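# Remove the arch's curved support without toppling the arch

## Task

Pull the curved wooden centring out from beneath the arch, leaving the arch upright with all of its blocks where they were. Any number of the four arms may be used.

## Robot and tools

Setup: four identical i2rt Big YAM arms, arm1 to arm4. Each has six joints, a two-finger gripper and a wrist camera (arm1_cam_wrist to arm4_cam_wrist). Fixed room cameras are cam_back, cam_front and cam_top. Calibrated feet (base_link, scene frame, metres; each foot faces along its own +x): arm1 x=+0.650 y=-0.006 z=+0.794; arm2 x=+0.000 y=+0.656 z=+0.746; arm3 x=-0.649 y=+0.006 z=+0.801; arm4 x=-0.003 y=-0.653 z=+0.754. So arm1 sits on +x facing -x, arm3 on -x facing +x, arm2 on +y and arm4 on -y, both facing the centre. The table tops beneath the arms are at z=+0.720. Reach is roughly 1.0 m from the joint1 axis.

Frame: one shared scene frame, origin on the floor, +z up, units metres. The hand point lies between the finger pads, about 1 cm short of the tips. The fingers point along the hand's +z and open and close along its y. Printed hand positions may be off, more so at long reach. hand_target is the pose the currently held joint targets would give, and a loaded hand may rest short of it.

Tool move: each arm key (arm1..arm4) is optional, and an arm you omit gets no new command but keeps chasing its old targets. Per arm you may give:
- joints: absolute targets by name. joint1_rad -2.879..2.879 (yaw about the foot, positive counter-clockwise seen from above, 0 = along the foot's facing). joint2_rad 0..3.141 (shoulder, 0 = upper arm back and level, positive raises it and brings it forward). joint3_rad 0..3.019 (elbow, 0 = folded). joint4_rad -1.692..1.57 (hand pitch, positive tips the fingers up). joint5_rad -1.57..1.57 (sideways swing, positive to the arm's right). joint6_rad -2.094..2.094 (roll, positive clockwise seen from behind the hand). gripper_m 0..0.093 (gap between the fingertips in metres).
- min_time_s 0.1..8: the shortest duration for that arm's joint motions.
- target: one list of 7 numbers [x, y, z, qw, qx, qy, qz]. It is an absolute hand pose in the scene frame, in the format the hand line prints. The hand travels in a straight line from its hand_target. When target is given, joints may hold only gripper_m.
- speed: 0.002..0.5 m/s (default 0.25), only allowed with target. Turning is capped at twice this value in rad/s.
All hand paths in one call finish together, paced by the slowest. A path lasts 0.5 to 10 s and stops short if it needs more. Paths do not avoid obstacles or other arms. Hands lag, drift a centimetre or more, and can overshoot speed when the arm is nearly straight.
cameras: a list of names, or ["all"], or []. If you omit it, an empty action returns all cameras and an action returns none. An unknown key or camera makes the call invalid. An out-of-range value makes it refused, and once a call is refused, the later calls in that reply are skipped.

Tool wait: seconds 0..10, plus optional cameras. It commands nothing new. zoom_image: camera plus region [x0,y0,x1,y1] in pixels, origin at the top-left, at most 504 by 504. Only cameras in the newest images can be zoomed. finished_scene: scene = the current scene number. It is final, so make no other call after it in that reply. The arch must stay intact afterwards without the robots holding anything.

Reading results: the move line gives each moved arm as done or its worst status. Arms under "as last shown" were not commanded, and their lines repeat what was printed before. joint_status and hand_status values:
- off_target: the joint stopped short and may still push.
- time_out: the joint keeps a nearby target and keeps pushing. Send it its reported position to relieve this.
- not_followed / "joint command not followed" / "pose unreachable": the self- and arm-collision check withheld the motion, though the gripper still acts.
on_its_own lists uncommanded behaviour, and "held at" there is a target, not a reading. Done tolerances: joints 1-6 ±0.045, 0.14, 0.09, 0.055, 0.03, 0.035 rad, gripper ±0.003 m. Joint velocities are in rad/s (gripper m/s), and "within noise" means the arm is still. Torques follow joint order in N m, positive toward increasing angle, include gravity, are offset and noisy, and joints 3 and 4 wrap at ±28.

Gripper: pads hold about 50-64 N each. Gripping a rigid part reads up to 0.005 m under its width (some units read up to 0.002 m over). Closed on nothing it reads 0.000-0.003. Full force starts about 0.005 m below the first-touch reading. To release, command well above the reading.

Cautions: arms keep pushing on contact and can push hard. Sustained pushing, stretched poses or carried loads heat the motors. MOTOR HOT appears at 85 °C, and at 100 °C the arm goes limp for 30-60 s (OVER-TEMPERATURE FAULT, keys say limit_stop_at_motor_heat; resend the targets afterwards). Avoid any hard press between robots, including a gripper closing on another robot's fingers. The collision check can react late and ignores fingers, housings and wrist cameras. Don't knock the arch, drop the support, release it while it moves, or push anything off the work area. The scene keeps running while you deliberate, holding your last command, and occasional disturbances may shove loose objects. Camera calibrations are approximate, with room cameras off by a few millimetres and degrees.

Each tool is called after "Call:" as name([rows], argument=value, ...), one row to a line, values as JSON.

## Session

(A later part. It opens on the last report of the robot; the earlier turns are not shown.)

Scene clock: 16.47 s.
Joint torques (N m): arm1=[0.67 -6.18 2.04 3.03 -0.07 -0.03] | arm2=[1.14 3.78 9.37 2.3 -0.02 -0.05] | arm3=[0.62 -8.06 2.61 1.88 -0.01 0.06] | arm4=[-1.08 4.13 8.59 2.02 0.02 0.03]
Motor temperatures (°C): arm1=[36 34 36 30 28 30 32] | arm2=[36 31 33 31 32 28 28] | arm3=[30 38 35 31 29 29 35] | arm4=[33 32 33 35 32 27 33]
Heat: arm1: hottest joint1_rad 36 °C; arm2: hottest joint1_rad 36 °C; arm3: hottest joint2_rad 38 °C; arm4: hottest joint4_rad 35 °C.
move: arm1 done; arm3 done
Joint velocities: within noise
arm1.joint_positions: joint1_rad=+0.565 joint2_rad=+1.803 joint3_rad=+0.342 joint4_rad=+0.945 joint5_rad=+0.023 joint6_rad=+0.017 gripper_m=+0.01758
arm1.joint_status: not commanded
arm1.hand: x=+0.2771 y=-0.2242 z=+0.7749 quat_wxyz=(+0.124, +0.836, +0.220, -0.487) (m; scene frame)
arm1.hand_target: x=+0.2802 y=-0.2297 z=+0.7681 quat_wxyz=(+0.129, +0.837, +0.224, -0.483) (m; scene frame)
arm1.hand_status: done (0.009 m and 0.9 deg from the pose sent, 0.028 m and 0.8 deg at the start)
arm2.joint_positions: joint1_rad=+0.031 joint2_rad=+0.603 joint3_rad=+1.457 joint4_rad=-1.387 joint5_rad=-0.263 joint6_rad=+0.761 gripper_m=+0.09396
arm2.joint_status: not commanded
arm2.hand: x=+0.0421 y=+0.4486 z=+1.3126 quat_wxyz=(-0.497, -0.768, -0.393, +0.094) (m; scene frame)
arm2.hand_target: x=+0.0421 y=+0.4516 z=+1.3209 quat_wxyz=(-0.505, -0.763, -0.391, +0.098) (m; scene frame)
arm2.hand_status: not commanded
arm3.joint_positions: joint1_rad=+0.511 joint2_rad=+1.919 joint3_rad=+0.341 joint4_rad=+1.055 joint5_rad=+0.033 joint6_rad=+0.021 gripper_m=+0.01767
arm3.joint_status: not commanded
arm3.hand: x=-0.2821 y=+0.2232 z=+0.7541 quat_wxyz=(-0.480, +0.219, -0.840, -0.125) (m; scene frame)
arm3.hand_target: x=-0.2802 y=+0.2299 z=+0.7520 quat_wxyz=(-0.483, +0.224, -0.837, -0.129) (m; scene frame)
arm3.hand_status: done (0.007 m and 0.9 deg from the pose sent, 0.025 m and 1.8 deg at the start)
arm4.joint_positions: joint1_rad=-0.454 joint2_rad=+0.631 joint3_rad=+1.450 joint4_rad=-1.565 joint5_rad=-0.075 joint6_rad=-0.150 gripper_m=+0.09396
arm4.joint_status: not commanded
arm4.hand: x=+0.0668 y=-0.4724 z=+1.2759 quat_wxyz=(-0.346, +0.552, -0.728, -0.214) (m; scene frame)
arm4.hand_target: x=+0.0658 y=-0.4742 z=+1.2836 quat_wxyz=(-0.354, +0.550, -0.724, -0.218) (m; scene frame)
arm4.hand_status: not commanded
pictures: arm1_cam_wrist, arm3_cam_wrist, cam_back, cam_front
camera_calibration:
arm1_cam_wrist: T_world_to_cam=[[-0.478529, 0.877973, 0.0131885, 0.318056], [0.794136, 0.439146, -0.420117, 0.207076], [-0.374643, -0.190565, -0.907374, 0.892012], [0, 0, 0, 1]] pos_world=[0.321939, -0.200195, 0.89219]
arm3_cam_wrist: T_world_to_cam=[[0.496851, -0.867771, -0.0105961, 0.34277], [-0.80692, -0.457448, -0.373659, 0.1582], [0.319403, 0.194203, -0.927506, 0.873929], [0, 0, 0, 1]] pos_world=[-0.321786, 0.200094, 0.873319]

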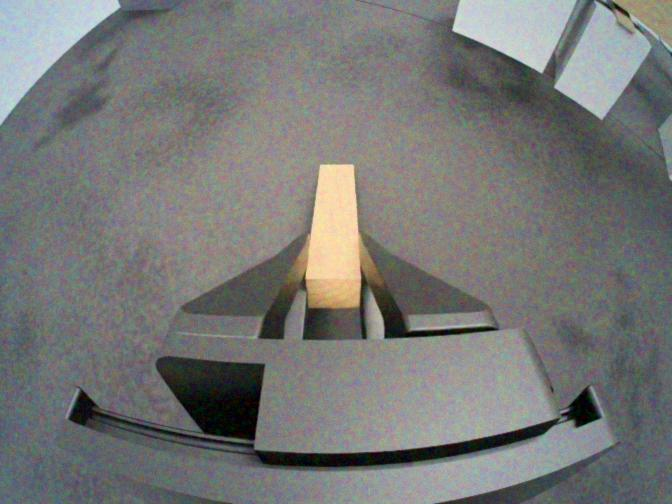

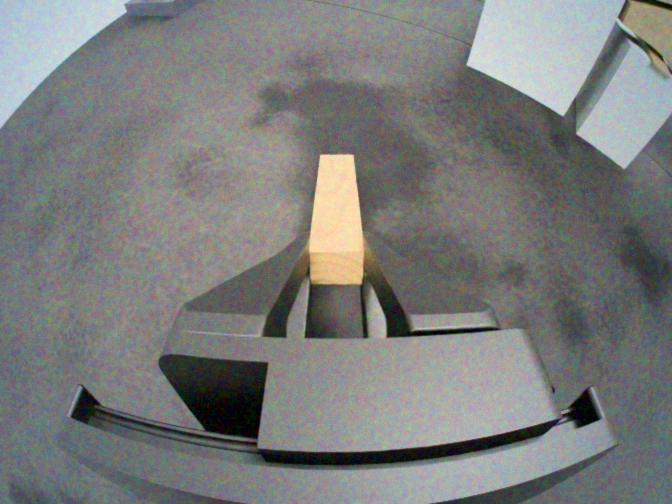

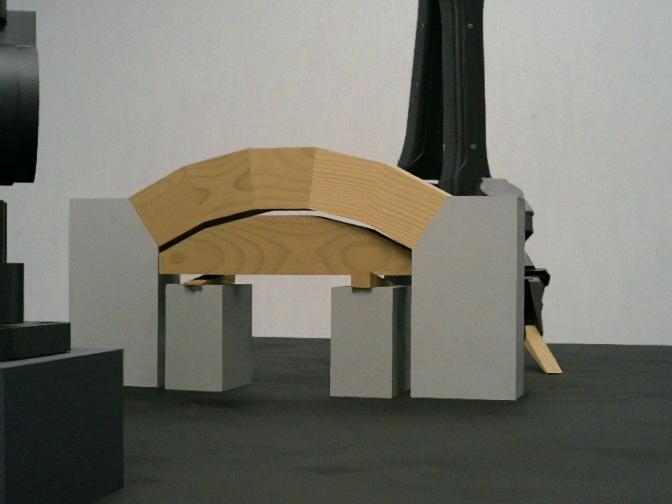

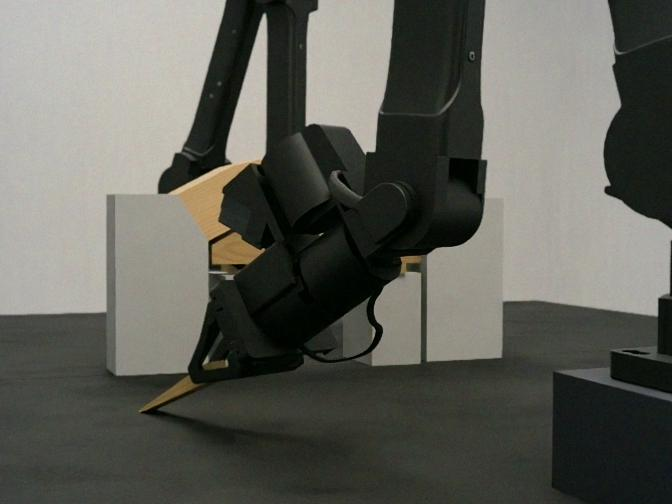

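Call:
move(arm1={"joints":{"gripper_m":0.035}}, arm3={"joints":{"gripper_m":0.035}})

Call:
move(arm1={"target":[0.29,-0.232,0.85,-0.1295,-0.8365,-0.224,0.483],"speed":0.3}, arm3={"target":[-0.29,0.232,0.84,0.483,-0.224,0.8365,0.1295],"speed":0.3}, cameras=["arm1_cam_wrist","arm3_cam_wrist"])

Scene clock: 17.43 s.
Joint torques (N m): arm1=[0.67 -6.95 1.98 3.06 -0.05 -0.05] | arm2=[1.2 3.66 9.36 2.26 -0.01 -0.04] | arm3=[0.56 -8.41 2.56 1.88 0 0.06] | arm4=[-0.67 4.19 8.68 1.99 -0.01 0]
Motor temperatures (°C): arm1=[36 34 36 30 28 30 32] | arm2=[36 31 33 31 32 28 28] | arm3=[30 38 35 31 29 29 35] | arm4=[33 32 33 35 32 27 33]
Heat: arm1: hottest joint1_rad 36 °C; arm2: hottest joint1_rad 36 °C; arm3: hottest joint2_rad 38 °C; arm4: hottest joint4_rad 35 °C.
move: arm1 done; arm3 done
Joint velocities: within noise
arm1.joint_positions: joint1_rad=+0.565 joint2_rad=+1.809 joint3_rad=+0.342 joint4_rad=+0.945 joint5_rad=+0.023 joint6_rad=+0.017 gripper_m=+0.03489
arm1.joint_status: all done
arm1.hand: x=+0.2781 y=-0.2240 z=+0.7723 quat_wxyz=(+0.124, +0.837, +0.221, -0.484) (m; scene frame)
arm1.hand_target: x=+0.2803 y=-0.2299 z=+0.7682 quat_wxyz=(+0.130, +0.837, +0.224, -0.483) (m; scene frame)
arm1.hand_status: not commanded
arm2, arm4: as last shown
arm3.joint_positions: joint1_rad=+0.511 joint2_rad=+1.924 joint3_rad=+0.341 joint4_rad=+1.056 joint5_rad=+0.033 joint6_rad=+0.021 gripper_m=+0.03489
arm3.joint_status: all done
arm3.hand: x=-0.2828 y=+0.2228 z=+0.7522 quat_wxyz=(-0.478, +0.220, -0.841, -0.124) (m; scene frame)
arm3.hand_target: x=-0.2802 y=+0.2299 z=+0.7520 quat_wxyz=(-0.483, +0.224, -0.837, -0.129) (m; scene frame)
arm3.hand_status: not commanded
pictures: none

Scene clock: 18.83 s.
Joint torques (N m): arm1=[0.62 -7.12 4.75 1.58 0.12 0.06] | arm2=[1.03 3.55 9.37 2.26 -0.01 -0.05] | arm3=[0.62 -8.82 6.01 0.92 0.3 0.19] | arm4=[-1.2 4.13 8.5 2.19 0.01 -0.01]
Motor temperatures (°C): arm1=[36 34 36 30 28 30 32] | arm2=[36 31 33 31 32 28 28] | arm3=[30 38 35 31 29 29 35] | arm4=[33 32 33 35 32 27 33]
Heat: arm1: hottest joint1_rad 36 °C; arm2: hottest joint1_rad 36 °C; arm3: hottest joint2_rad 38 °C; arm4: hottest joint4_rad 35 °C.
move: arm1 done; arm3 off_target
Joint velocities: within noise
arm1.joint_positions: joint1_rad=+0.587 joint2_rad=+1.421 joint3_rad=+0.329 joint4_rad=+0.563 joint5_rad=+0.037 joint6_rad=+0.023 gripper_m=+0.03494
arm1.joint_status: not commanded
arm1.hand: x=+0.2893 y=-0.2260 z=+0.8448 quat_wxyz=(+0.124, +0.838, +0.224, -0.482) (m; scene frame)
arm1.hand_target: x=+0.2900 y=-0.2319 z=+0.8500 quat_wxyz=(+0.130, +0.836, +0.224, -0.483) (m; scene frame)
arm1.hand_status: done (0.008 m and 0.7 deg from the pose sent, 0.079 m and 0.8 deg at the start)
arm2, arm4: as last shown
arm3.joint_positions: joint1_rad=+0.535 joint2_rad=+1.493 joint3_rad=+0.314 joint4_rad=+0.646 joint5_rad=+0.048 joint6_rad=+0.022 gripper_m=+0.03494
arm3.joint_status: not commanded
arm3.hand: x=-0.2919 y=+0.2262 z=+0.8313 quat_wxyz=(-0.476, +0.226, -0.841, -0.124) (m; scene frame)
arm3.hand_target: x=-0.2901 y=+0.2319 z=+0.8400 quat_wxyz=(-0.483, +0.224, -0.836, -0.130) (m; scene frame)
arm3.hand_status: off_target (0.011 m and 1.1 deg from the pose sent, 0.089 m and 1.1 deg at the start)
pictures: arm1_cam_wrist, arm3_cam_wrist
camera_calibration:
arm1_cam_wrist: T_world_to_cam=[[-0.485144, 0.874287, 0.0160324, 0.323294], [0.794517, 0.448389, -0.409499, 0.220565], [-0.365208, -0.185928, -0.91217, 0.961964], [0, 0, 0, 1]] pos_world=[0.332919, -0.202695, 0.962612]
arm3_cam_wrist: T_world_to_cam=[[0.506034, -0.862505, -0.00382684, 0.346831], [-0.803683, -0.469903, -0.365083, 0.177152], [0.313087, 0.18782, -0.930967, 0.950641], [0, 0, 0, 1]] pos_world=[-0.330768, 0.203839, 0.951018]

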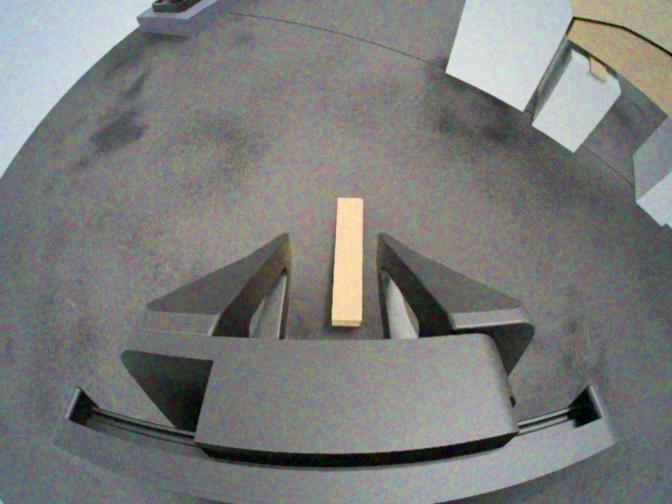

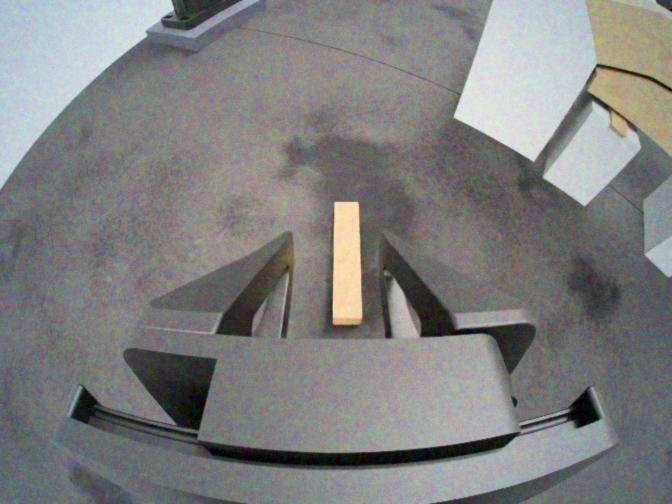

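Call:
move(arm1={"target":[0.09,-0.007,0.868,0,0.7071,0,-0.7071],"speed":0.4,"joints":{"gripper_m":0.0}}, arm3={"target":[-0.195,-0.012,0.855,0.5,0.5,0.5,0.5],"speed":0.4,"joints":{"gripper_m":0.09}}, cameras=["arm1_cam_wrist","arm3_cam_wrist","cam_top"])

Scene clock: 22.60 s.
Joint torques (N m): arm1=[-1.32 -10.17 4.25 3.62 0.1 0.03] | arm2=[1.08 3.84 9.28 2.36 -0.02 -0.05] | arm3=[-0.5 -8.23 2.4 2.24 0.32 0.08] | arm4=[-1.49 3.9 8.58 2.04 -0.01 0.01]
Motor temperatures (°C): arm1=[36 34 36 30 28 30 32] | arm2=[36 31 33 31 32 28 28] | arm3=[30 38 35 31 29 29 34] | arm4=[33 32 33 35 32 27 33]
Heat: arm1: hottest joint1_rad 36 °C; arm2: hottest joint1_rad 36 °C; arm3: hottest joint2_rad 38 °C; arm4: hottest joint4_rad 35 °C.
move: arm1 off_target; arm3 off_target
Joint velocities: within noise
arm1.joint_positions: joint1_rad=+0.037 joint2_rad=+1.968 joint3_rad=+0.590 joint4_rad=+1.349 joint5_rad=-0.001 joint6_rad=-0.003 gripper_m=+0.00012
arm1.joint_status: all done
arm1.hand: x=+0.0985 y=-0.0132 z=+0.8678 quat_wxyz=(+0.000, +0.716, +0.009, -0.698) (m; scene frame)
arm1.hand_target: x=+0.0904 y=-0.0071 z=+0.8680 quat_wxyz=(+0.000, +0.707, +0.000, -0.707) (m; scene frame)
arm1.hand_status: off_target (0.011 m and 1.8 deg from the pose sent, 0.297 m and 42.1 deg at the start)
arm2, arm4: as last shown
arm3.joint_positions: joint1_rad=-0.100 joint2_rad=+1.940 joint3_rad=+0.318 joint4_rad=+1.536 joint5_rad=-0.070 joint6_rad=+1.562 gripper_m=+0.08992
arm3.joint_status: all done
arm3.hand: x=-0.1997 y=-0.0096 z=+0.8540 quat_wxyz=(-0.476, -0.518, -0.527, -0.476) (m; scene frame)
arm3.hand_target: x=-0.1948 y=-0.0119 z=+0.8556 quat_wxyz=(-0.481, -0.517, -0.519, -0.482) (m; scene frame)
arm3.hand_status: off_target (0.005 m and 5.4 deg from the pose sent, 0.258 m and 105.2 deg at the start; a joint's target at an end of its range on 57 of 102 steps)
pictures: arm1_cam_wrist, arm3_cam_wrist, cam_top
camera_calibration:
arm1_cam_wrist: T_world_to_cam=[[0.000170655, 0.99992, 0.0126867, 0.00106618], [0.600673, 0.0100405, -0.799432, 0.637908], [-0.799495, 0.00775699, -0.600623, 0.727853], [0, 0, 0, 1]] pos_world=[0.19874, -0.0131169, 0.947116]
arm3_cam_wrist: T_world_to_cam=[[-0.0794157, -0.00494408, -0.996829, 0.836204], [-0.614821, 0.787378, 0.0450765, -0.151825], [0.784658, 0.616451, -0.0655699, 0.346443], [0, 0, 0, 1]] pos_world=[-0.298777, -0.0898877, 0.863113]

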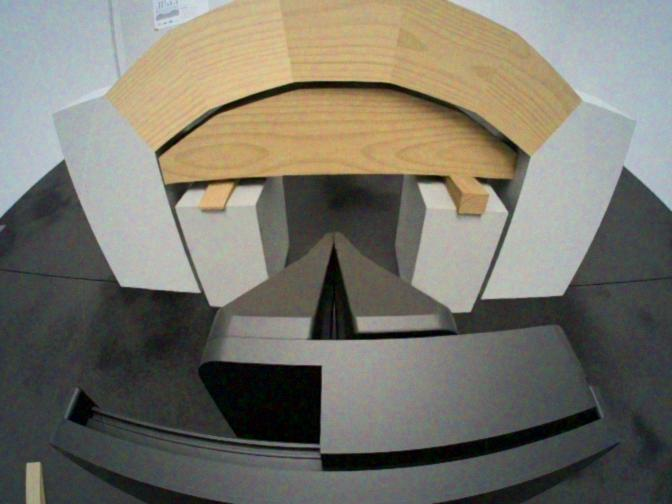

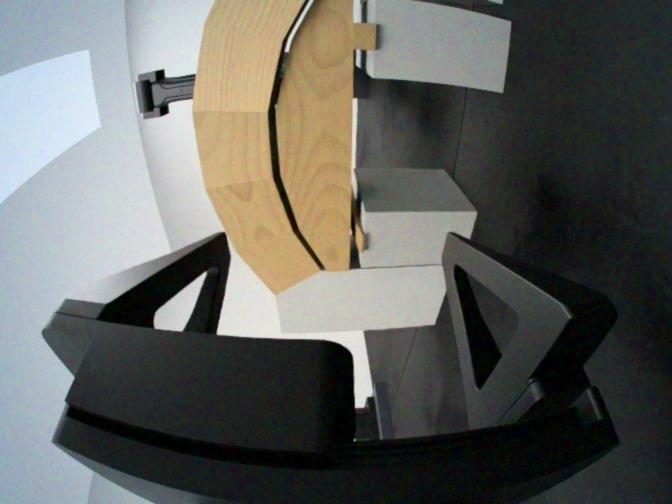

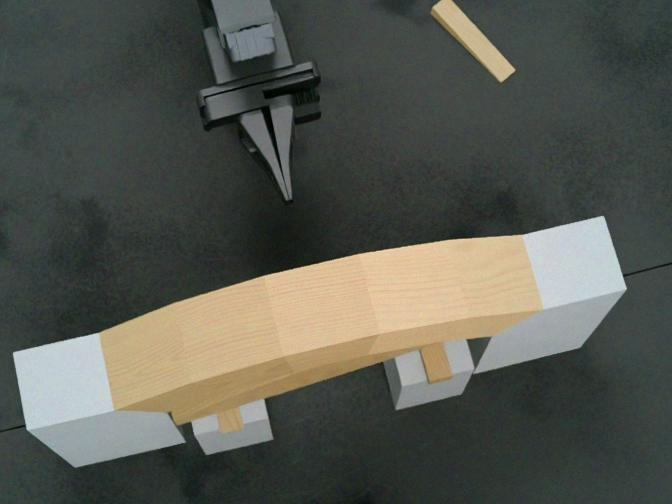

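Call:
move(arm1={"target":[0.03,-0.006,0.868,0,0.7071,0,-0.7071],"speed":0.15})

Call:
move(arm1={"target":[-0.02,-0.005,0.868,0,0.7071,0,-0.7071],"speed":0.06}, cameras=["arm1_cam_wrist","arm3_cam_wrist","cam_top"])

Scene clock: 24.10 s.
Joint torques (N m): arm1=[-1.38 -12.04 5.39 1.7 0.02 0.03] | arm2=[1.08 3.72 9.36 2.24 -0.02 -0.05] | arm3=[-0.44 -8.18 2.39 2.26 0.28 0.08] | arm4=[-0.91 3.84 8.7 1.96 0.01 0.01]
Motor temperatures (°C): arm1=[36 34 36 30 28 30 32] | arm2=[36 31 33 31 32 28 28] | arm3=[30 38 35 31 29 29 34] | arm4=[33 32 33 35 32 27 33]
Heat: arm1: hottest joint1_rad 36 °C; arm2: hottest joint1_rad 36 °C; arm3: hottest joint2_rad 38 °C; arm4: hottest joint4_rad 35 °C.
move: arm1 off_target
Joint velocities: within noise
arm1.joint_positions: joint1_rad=+0.037 joint2_rad=+2.017 joint3_rad=+0.754 joint4_rad=+1.273 joint5_rad=-0.001 joint6_rad=-0.003 gripper_m=+0.00012
arm1.joint_status: not commanded
arm1.hand: x=+0.0405 y=-0.0140 z=+0.8777 quat_wxyz=(+0.001, +0.702, +0.009, -0.712) (m; scene frame)
arm1.hand_target: x=+0.0308 y=-0.0061 z=+0.8683 quat_wxyz=(+0.000, +0.707, +0.000, -0.707) (m; scene frame)
arm1.hand_status: off_target (0.016 m and 1.3 deg from the pose sent, 0.069 m and 1.8 deg at the start)
arm2, arm4: as last shown
arm3.joint_positions: joint1_rad=-0.100 joint2_rad=+1.940 joint3_rad=+0.318 joint4_rad=+1.536 joint5_rad=-0.070 joint6_rad=+1.563 gripper_m=+0.08992
arm3.joint_status: not commanded
arm3.hand: x=-0.1997 y=-0.0097 z=+0.8540 quat_wxyz=(-0.476, -0.518, -0.527, -0.476) (m; scene frame)
arm3.hand_target: x=-0.1948 y=-0.0120 z=+0.8556 quat_wxyz=(-0.481, -0.518, -0.519, -0.481) (m; scene frame)
arm3.hand_status: not commanded
pictures: none

Scene clock: 25.47 s.
Joint torques (N m): arm1=[-1.49 -12.34 8.28 0.96 -0.06 0.02] | arm2=[1.2 3.9 9.33 2.29 -0.01 -0.05] | arm3=[-0.44 -8.18 2.37 2.21 0.28 0.1] | arm4=[-1.44 4.31 8.69 2.14 0.05 0.04]
Motor temperatures (°C): arm1=[36 34 36 30 28 30 32] | arm2=[36 31 34 31 32 28 28] | arm3=[30 38 35 31 29 29 34] | arm4=[33 32 33 35 32 27 33]
Heat: arm1: hottest joint1_rad 36 °C; arm2: hottest joint1_rad 36 °C; arm3: hottest joint2_rad 38 °C; arm4: hottest joint4_rad 35 °C.
move: arm1 off_target
Joint velocities: within noise
arm1.joint_positions: joint1_rad=+0.036 joint2_rad=+2.055 joint3_rad=+0.865 joint4_rad=+1.196 joint5_rad=-0.001 joint6_rad=-0.003 gripper_m=+0.00012
arm1.joint_status: not commanded
arm1.hand: x=+0.0026 y=-0.0137 z=+0.8774 quat_wxyz=(+0.000, +0.704, +0.008, -0.710) (m; scene frame)
arm1.hand_target: x=-0.0176 y=-0.0049 z=+0.8683 quat_wxyz=(+0.000, +0.707, +0.000, -0.707) (m; scene frame)
arm1.hand_status: off_target (0.026 m and 1.1 deg from the pose sent, 0.062 m and 1.3 deg at the start)
arm2, arm3, arm4: as last shown
pictures: arm1_cam_wrist, arm3_cam_wrist, cam_top
camera_calibration:
arm1_cam_wrist: T_world_to_cam=[[0.00146569, 0.999933, 0.0114462, 0.00255217], [0.573157, 0.00853949, -0.819401, 0.720689], [-0.819444, 0.00776144, -0.573106, 0.632906], [0, 0, 0, 1]] pos_world=[0.105559, -0.0136186, 0.953226]
arm3_cam_wrist: T_world_to_cam=[[-0.0794476, -0.00419348, -0.99683, 0.836161], [-0.614451, 0.787632, 0.0456585, -0.152191], [0.784944, 0.616131, -0.0651522, 0.346133], [0, 0, 0, 1]] pos_world=[-0.298778, -0.0898866, 0.86301]

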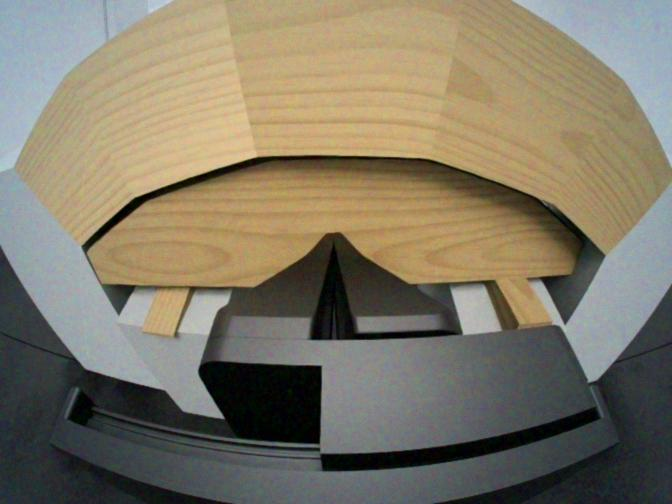

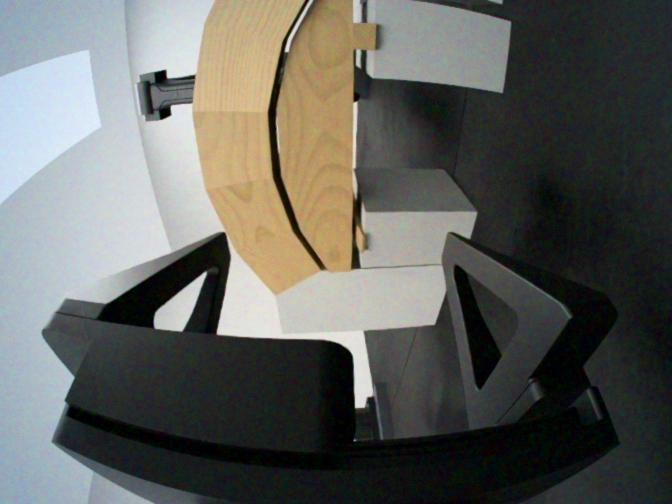

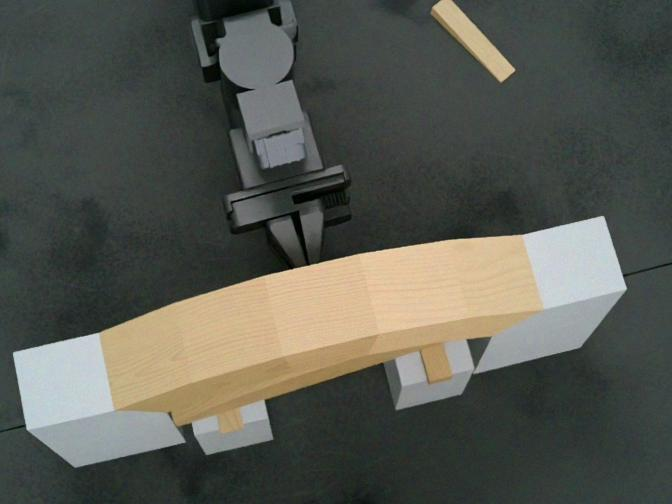

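Call:
move(arm1={"target":[-0.06,-0.005,0.864,0,0.7071,0,-0.7071],"speed":0.06}, cameras=["arm1_cam_wrist","arm3_cam_wrist","cam_top","cam_back"])

Scene clock: 27.17 s.
Joint torques (N m): arm1=[-1.32 -14.97 6.94 1.7 -0.08 0.03] | arm2=[1.08 3.6 9.36 2.29 0 -0.06] | arm3=[-0.38 -8.18 2.39 2.24 0.28 0.09] | arm4=[-0.62 3.9 8.59 2.06 0 0.04]
Motor temperatures (°C): arm1=[36 34 36 30 28 30 32] | arm2=[36 31 34 31 32 28 28] | arm3=[30 38 35 31 29 29 34] | arm4=[33 32 33 35 32 27 33]
Heat: arm1: hottest joint1_rad 36 °C; arm2: hottest joint1_rad 36 °C; arm3: hottest joint2_rad 38 °C; arm4: hottest joint4_rad 35 °C.
move: arm1 off_target
Joint velocities: within noise
arm1.joint_positions: joint1_rad=+0.034 joint2_rad=+2.126 joint3_rad=+1.021 joint4_rad=+1.110 joint5_rad=-0.001 joint6_rad=-0.002 gripper_m=+0.00012
arm1.joint_status: not commanded
arm1.hand: x=-0.0479 y=-0.0123 z=+0.8734 quat_wxyz=(-0.001, +0.704, +0.007, -0.710) (m; scene frame)
arm1.hand_target: x=-0.0590 y=-0.0048 z=+0.8642 quat_wxyz=(+0.000, +0.707, +0.000, -0.707) (m; scene frame)
arm1.hand_status: off_target (0.017 m and 1.0 deg from the pose sent, 0.065 m and 1.1 deg at the start)
arm2, arm3, arm4: as last shown
pictures: arm1_cam_wrist, arm3_cam_wrist, cam_back, cam_top
camera_calibration:
arm1_cam_wrist: T_world_to_cam=[[0.00491137, 0.999927, 0.011064, 0.00165448], [0.57348, 0.00624746, -0.819196, 0.746164], [-0.819205, 0.0103684, -0.573407, 0.589444], [0, 0, 0, 1]] pos_world=[0.054957, -0.0124275, 0.949227]
arm3_cam_wrist: T_world_to_cam=[[-0.0794476, -0.00419348, -0.99683, 0.836161], [-0.614451, 0.787632, 0.0456585, -0.152191], [0.784944, 0.616131, -0.0651522, 0.346133], [0, 0, 0, 1]] pos_world=[-0.298778, -0.0898866, 0.86301]

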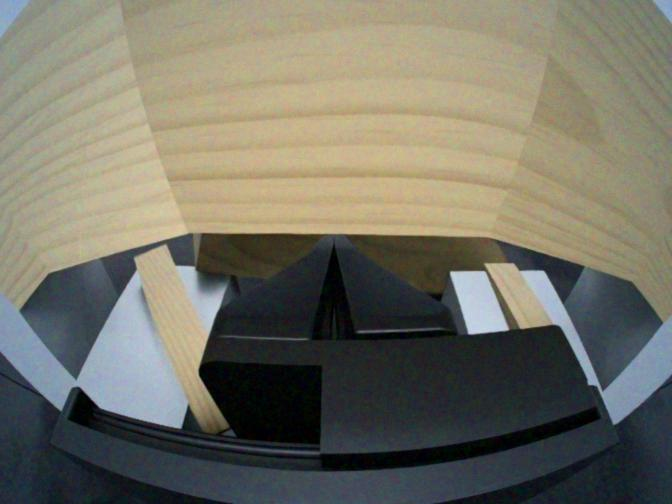

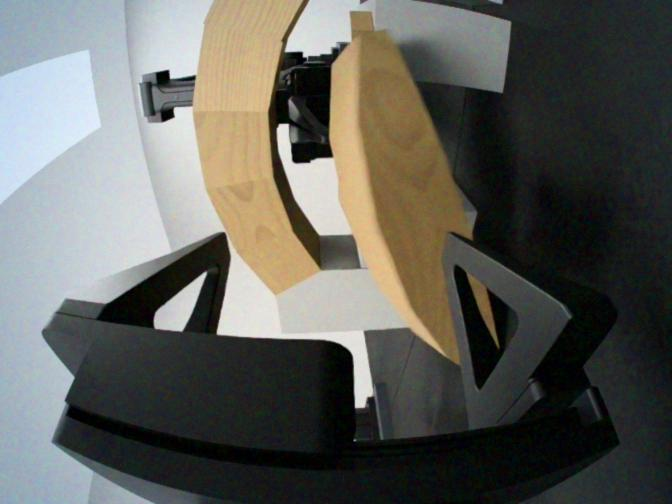

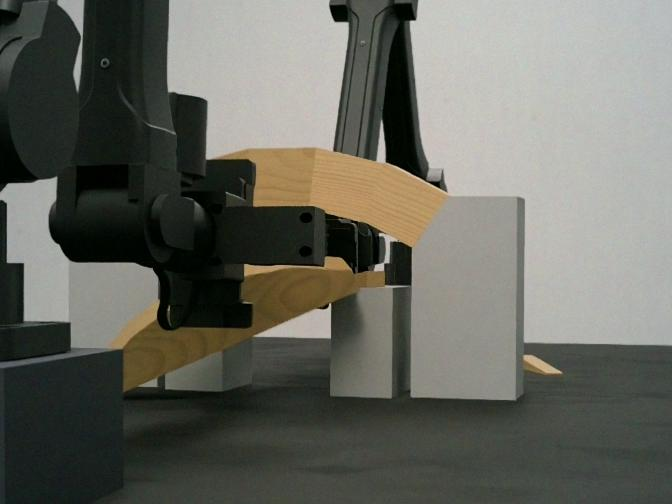

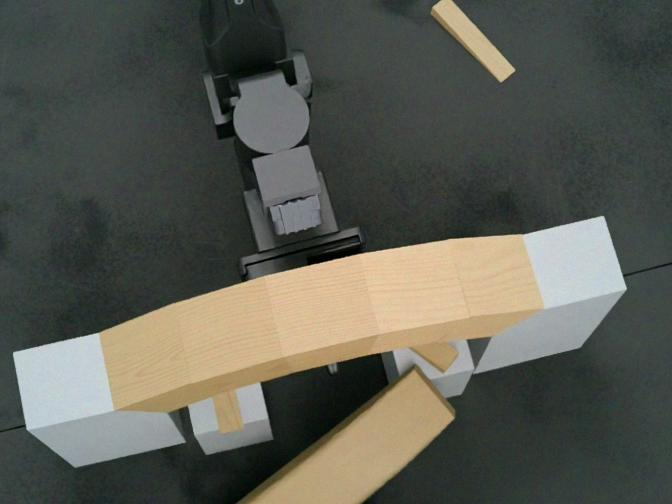

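Call:
wait(seconds=0.5, cameras=["arm1_cam_wrist","arm3_cam_wrist","cam_back","cam_front","cam_top"])

Scene clock: 27.83 s.
Joint torques (N m): arm1=[-1.32 -14.92 6.94 1.7 -0.08 0.02] | arm2=[1.03 3.78 9.36 2.25 0 -0.07] | arm3=[-0.5 -8.18 2.39 2.25 0.29 0.09] | arm4=[-0.91 4.19 8.53 2.09 -0.01 0.01]
Motor temperatures (°C): arm1=[36 34 37 30 28 30 32] | arm2=[36 31 34 31 32 28 28] | arm3=[30 38 35 31 29 29 34] | arm4=[33 32 33 35 32 27 33]
Heat: arm1: hottest joint3_rad 37 °C; arm2: hottest joint1_rad 36 °C; arm3: hottest joint2_rad 38 °C; arm4: hottest joint4_rad 35 °C.
Joint velocities: within noise
arm1.joint_positions: joint1_rad=+0.034 joint2_rad=+2.126 joint3_rad=+1.021 joint4_rad=+1.110 joint5_rad=-0.001 joint6_rad=-0.002 gripper_m=+0.00012
arm1.joint_status: not commanded
arm1.hand: x=-0.0479 y=-0.0123 z=+0.8734 quat_wxyz=(-0.001, +0.704, +0.007, -0.710) (m; scene frame)
arm1.hand_target: x=-0.0590 y=-0.0048 z=+0.8642 quat_wxyz=(+0.000, +0.707, +0.000, -0.707) (m; scene frame)
arm1.hand_status: off_target (0.017 m and 1.0 deg from the pose sent, 0.065 m and 1.1 deg at the start)
arm2.joint_positions: joint1_rad=+0.031 joint2_rad=+0.603 joint3_rad=+1.457 joint4_rad=-1.387 joint5_rad=-0.263 joint6_rad=+0.761 gripper_m=+0.09396
arm2.joint_status: not commanded
arm2.hand: x=+0.0421 y=+0.4486 z=+1.3126 quat_wxyz=(-0.497, -0.768, -0.393, +0.094) (m; scene frame)
arm2.hand_target: x=+0.0421 y=+0.4516 z=+1.3209 quat_wxyz=(-0.505, -0.763, -0.391, +0.098) (m; scene frame)
arm2.hand_status: not commanded
arm3.joint_positions: joint1_rad=-0.100 joint2_rad=+1.940 joint3_rad=+0.318 joint4_rad=+1.536 joint5_rad=-0.070 joint6_rad=+1.563 gripper_m=+0.08992
arm3.joint_status: not commanded
arm3.hand: x=-0.1997 y=-0.0097 z=+0.8540 quat_wxyz=(-0.476, -0.518, -0.527, -0.476) (m; scene frame)
arm3.hand_target: x=-0.1948 y=-0.0120 z=+0.8556 quat_wxyz=(-0.481, -0.518, -0.519, -0.481) (m; scene frame)
arm3.hand_status: not commanded
arm4.joint_positions: joint1_rad=-0.454 joint2_rad=+0.631 joint3_rad=+1.450 joint4_rad=-1.565 joint5_rad=-0.075 joint6_rad=-0.150 gripper_m=+0.09396
arm4.joint_status: not commanded
arm4.hand: x=+0.0668 y=-0.4724 z=+1.2759 quat_wxyz=(-0.346, +0.552, -0.728, -0.214) (m; scene frame)
arm4.hand_target: x=+0.0658 y=-0.4742 z=+1.2836 quat_wxyz=(-0.354, +0.550, -0.724, -0.218) (m; scene frame)
arm4.hand_status: not commanded
wait: 0.50 s; at rest by 0.10 s
pictures: arm1_cam_wrist, arm3_cam_wrist, cam_back, cam_front, cam_top
camera_calibration:
arm1_cam_wrist: T_world_to_cam=[[0.00491137, 0.999927, 0.011064, 0.00165448], [0.57348, 0.00624746, -0.819196, 0.746164], [-0.819205, 0.0103684, -0.573407, 0.589444], [0, 0, 0, 1]] pos_world=[0.054957, -0.0124275, 0.949227]
arm3_cam_wrist: T_world_to_cam=[[-0.0794476, -0.00419348, -0.99683, 0.836161], [-0.614451, 0.787632, 0.0456585, -0.152191], [0.784944, 0.616131, -0.0651522, 0.346133], [0, 0, 0, 1]] pos_world=[-0.298778, -0.0898866, 0.86301]

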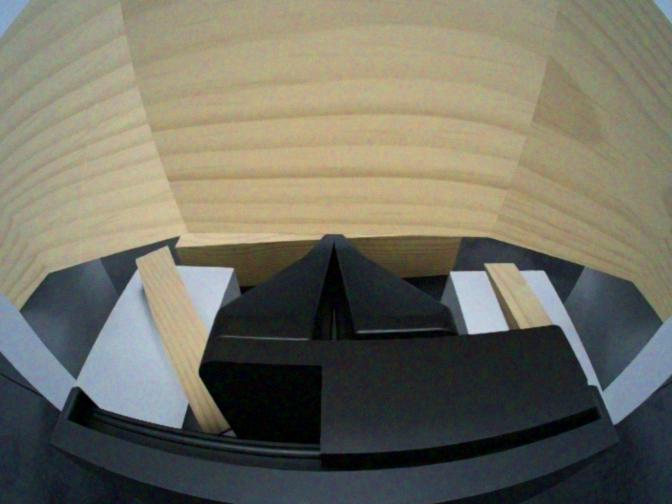

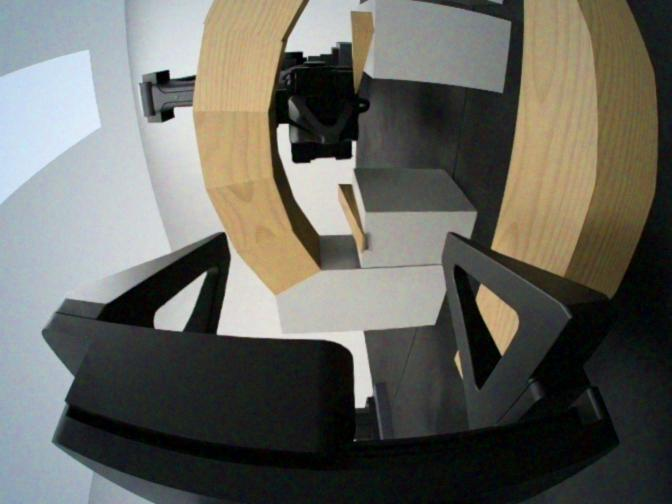

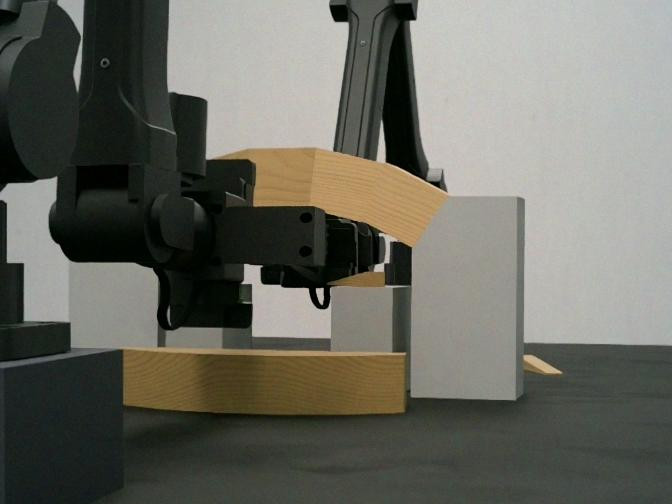

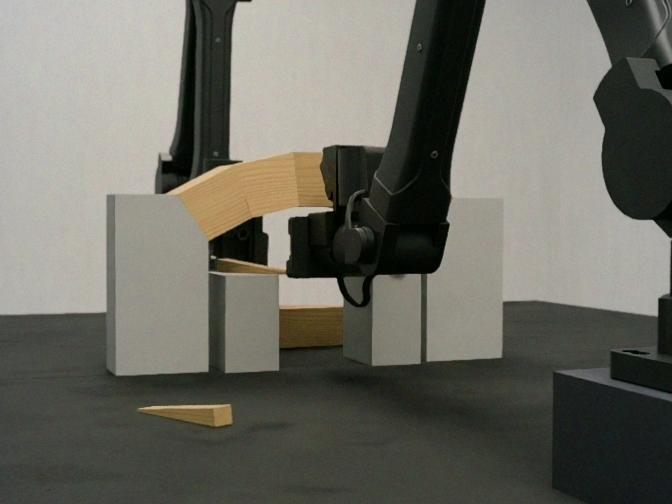

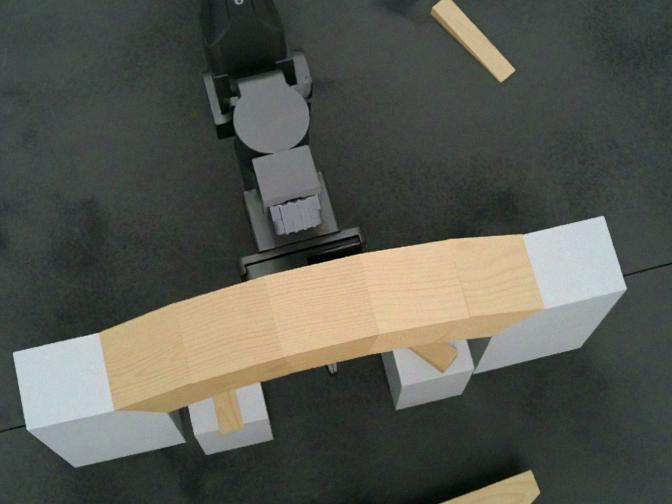

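Call:
move(arm1={"target":[0.1,-0.005,0.868,0,0.7071,0,-0.7071],"speed":0.2}, cameras=["cam_top","cam_front"])

Scene clock: 29.60 s.
Joint torques (N m): arm1=[-1.38 -13.86 1.48 3.64 -0.12 0.02] | arm2=[1.26 3.84 9.37 2.26 -0.01 -0.06] | arm3=[-0.38 -8.23 2.43 2.25 0.28 0.09] | arm4=[-0.67 3.72 8.64 2 0 0.03]
Motor temperatures (°C): arm1=[36 35 37 30 28 30 32] | arm2=[36 31 34 31 32 28 28] | arm3=[30 38 35 31 29 29 34] | arm4=[33 32 34 35 32 27 33]
Heat: arm1: hottest joint3_rad 37 °C; arm2: hottest joint1_rad 36 °C; arm3: hottest joint2_rad 38 °C; arm4: hottest joint4_rad 35 °C.
move: arm1 off_target
Joint velocities: within noise
arm1.joint_positions: joint1_rad=+0.034 joint2_rad=+2.012 joint3_rad=+0.598 joint4_rad=+1.371 joint5_rad=-0.001 joint6_rad=-0.002 gripper_m=+0.00012
arm1.joint_status: not commanded
arm1.hand: x=+0.0981 y=-0.0109 z=+0.8526 quat_wxyz=(-0.001, +0.721, +0.007, -0.693) (m; scene frame)
arm1.hand_target: x=+0.1000 y=-0.0050 z=+0.8676 quat_wxyz=(+0.000, +0.707, +0.000, -0.707) (m; scene frame)
arm1.hand_status: off_target (0.017 m and 2.3 deg from the pose sent, 0.148 m and 1.0 deg at the start)
arm2, arm3, arm4: as last shown
pictures: cam_front, cam_top

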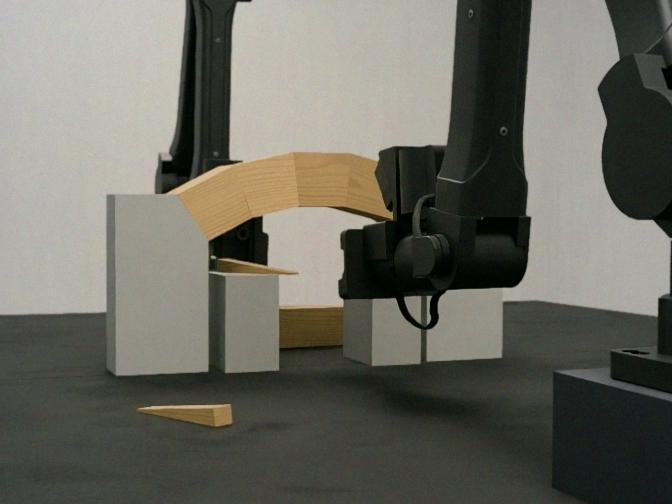

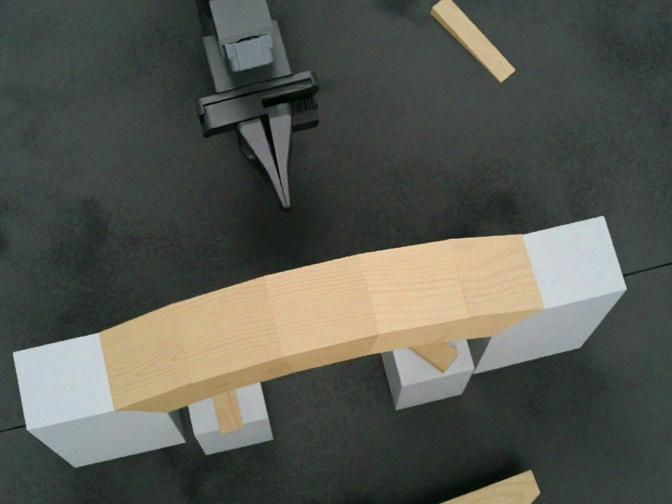

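Call:
finished_scene(scene=2)

The scene is finished: the task was done.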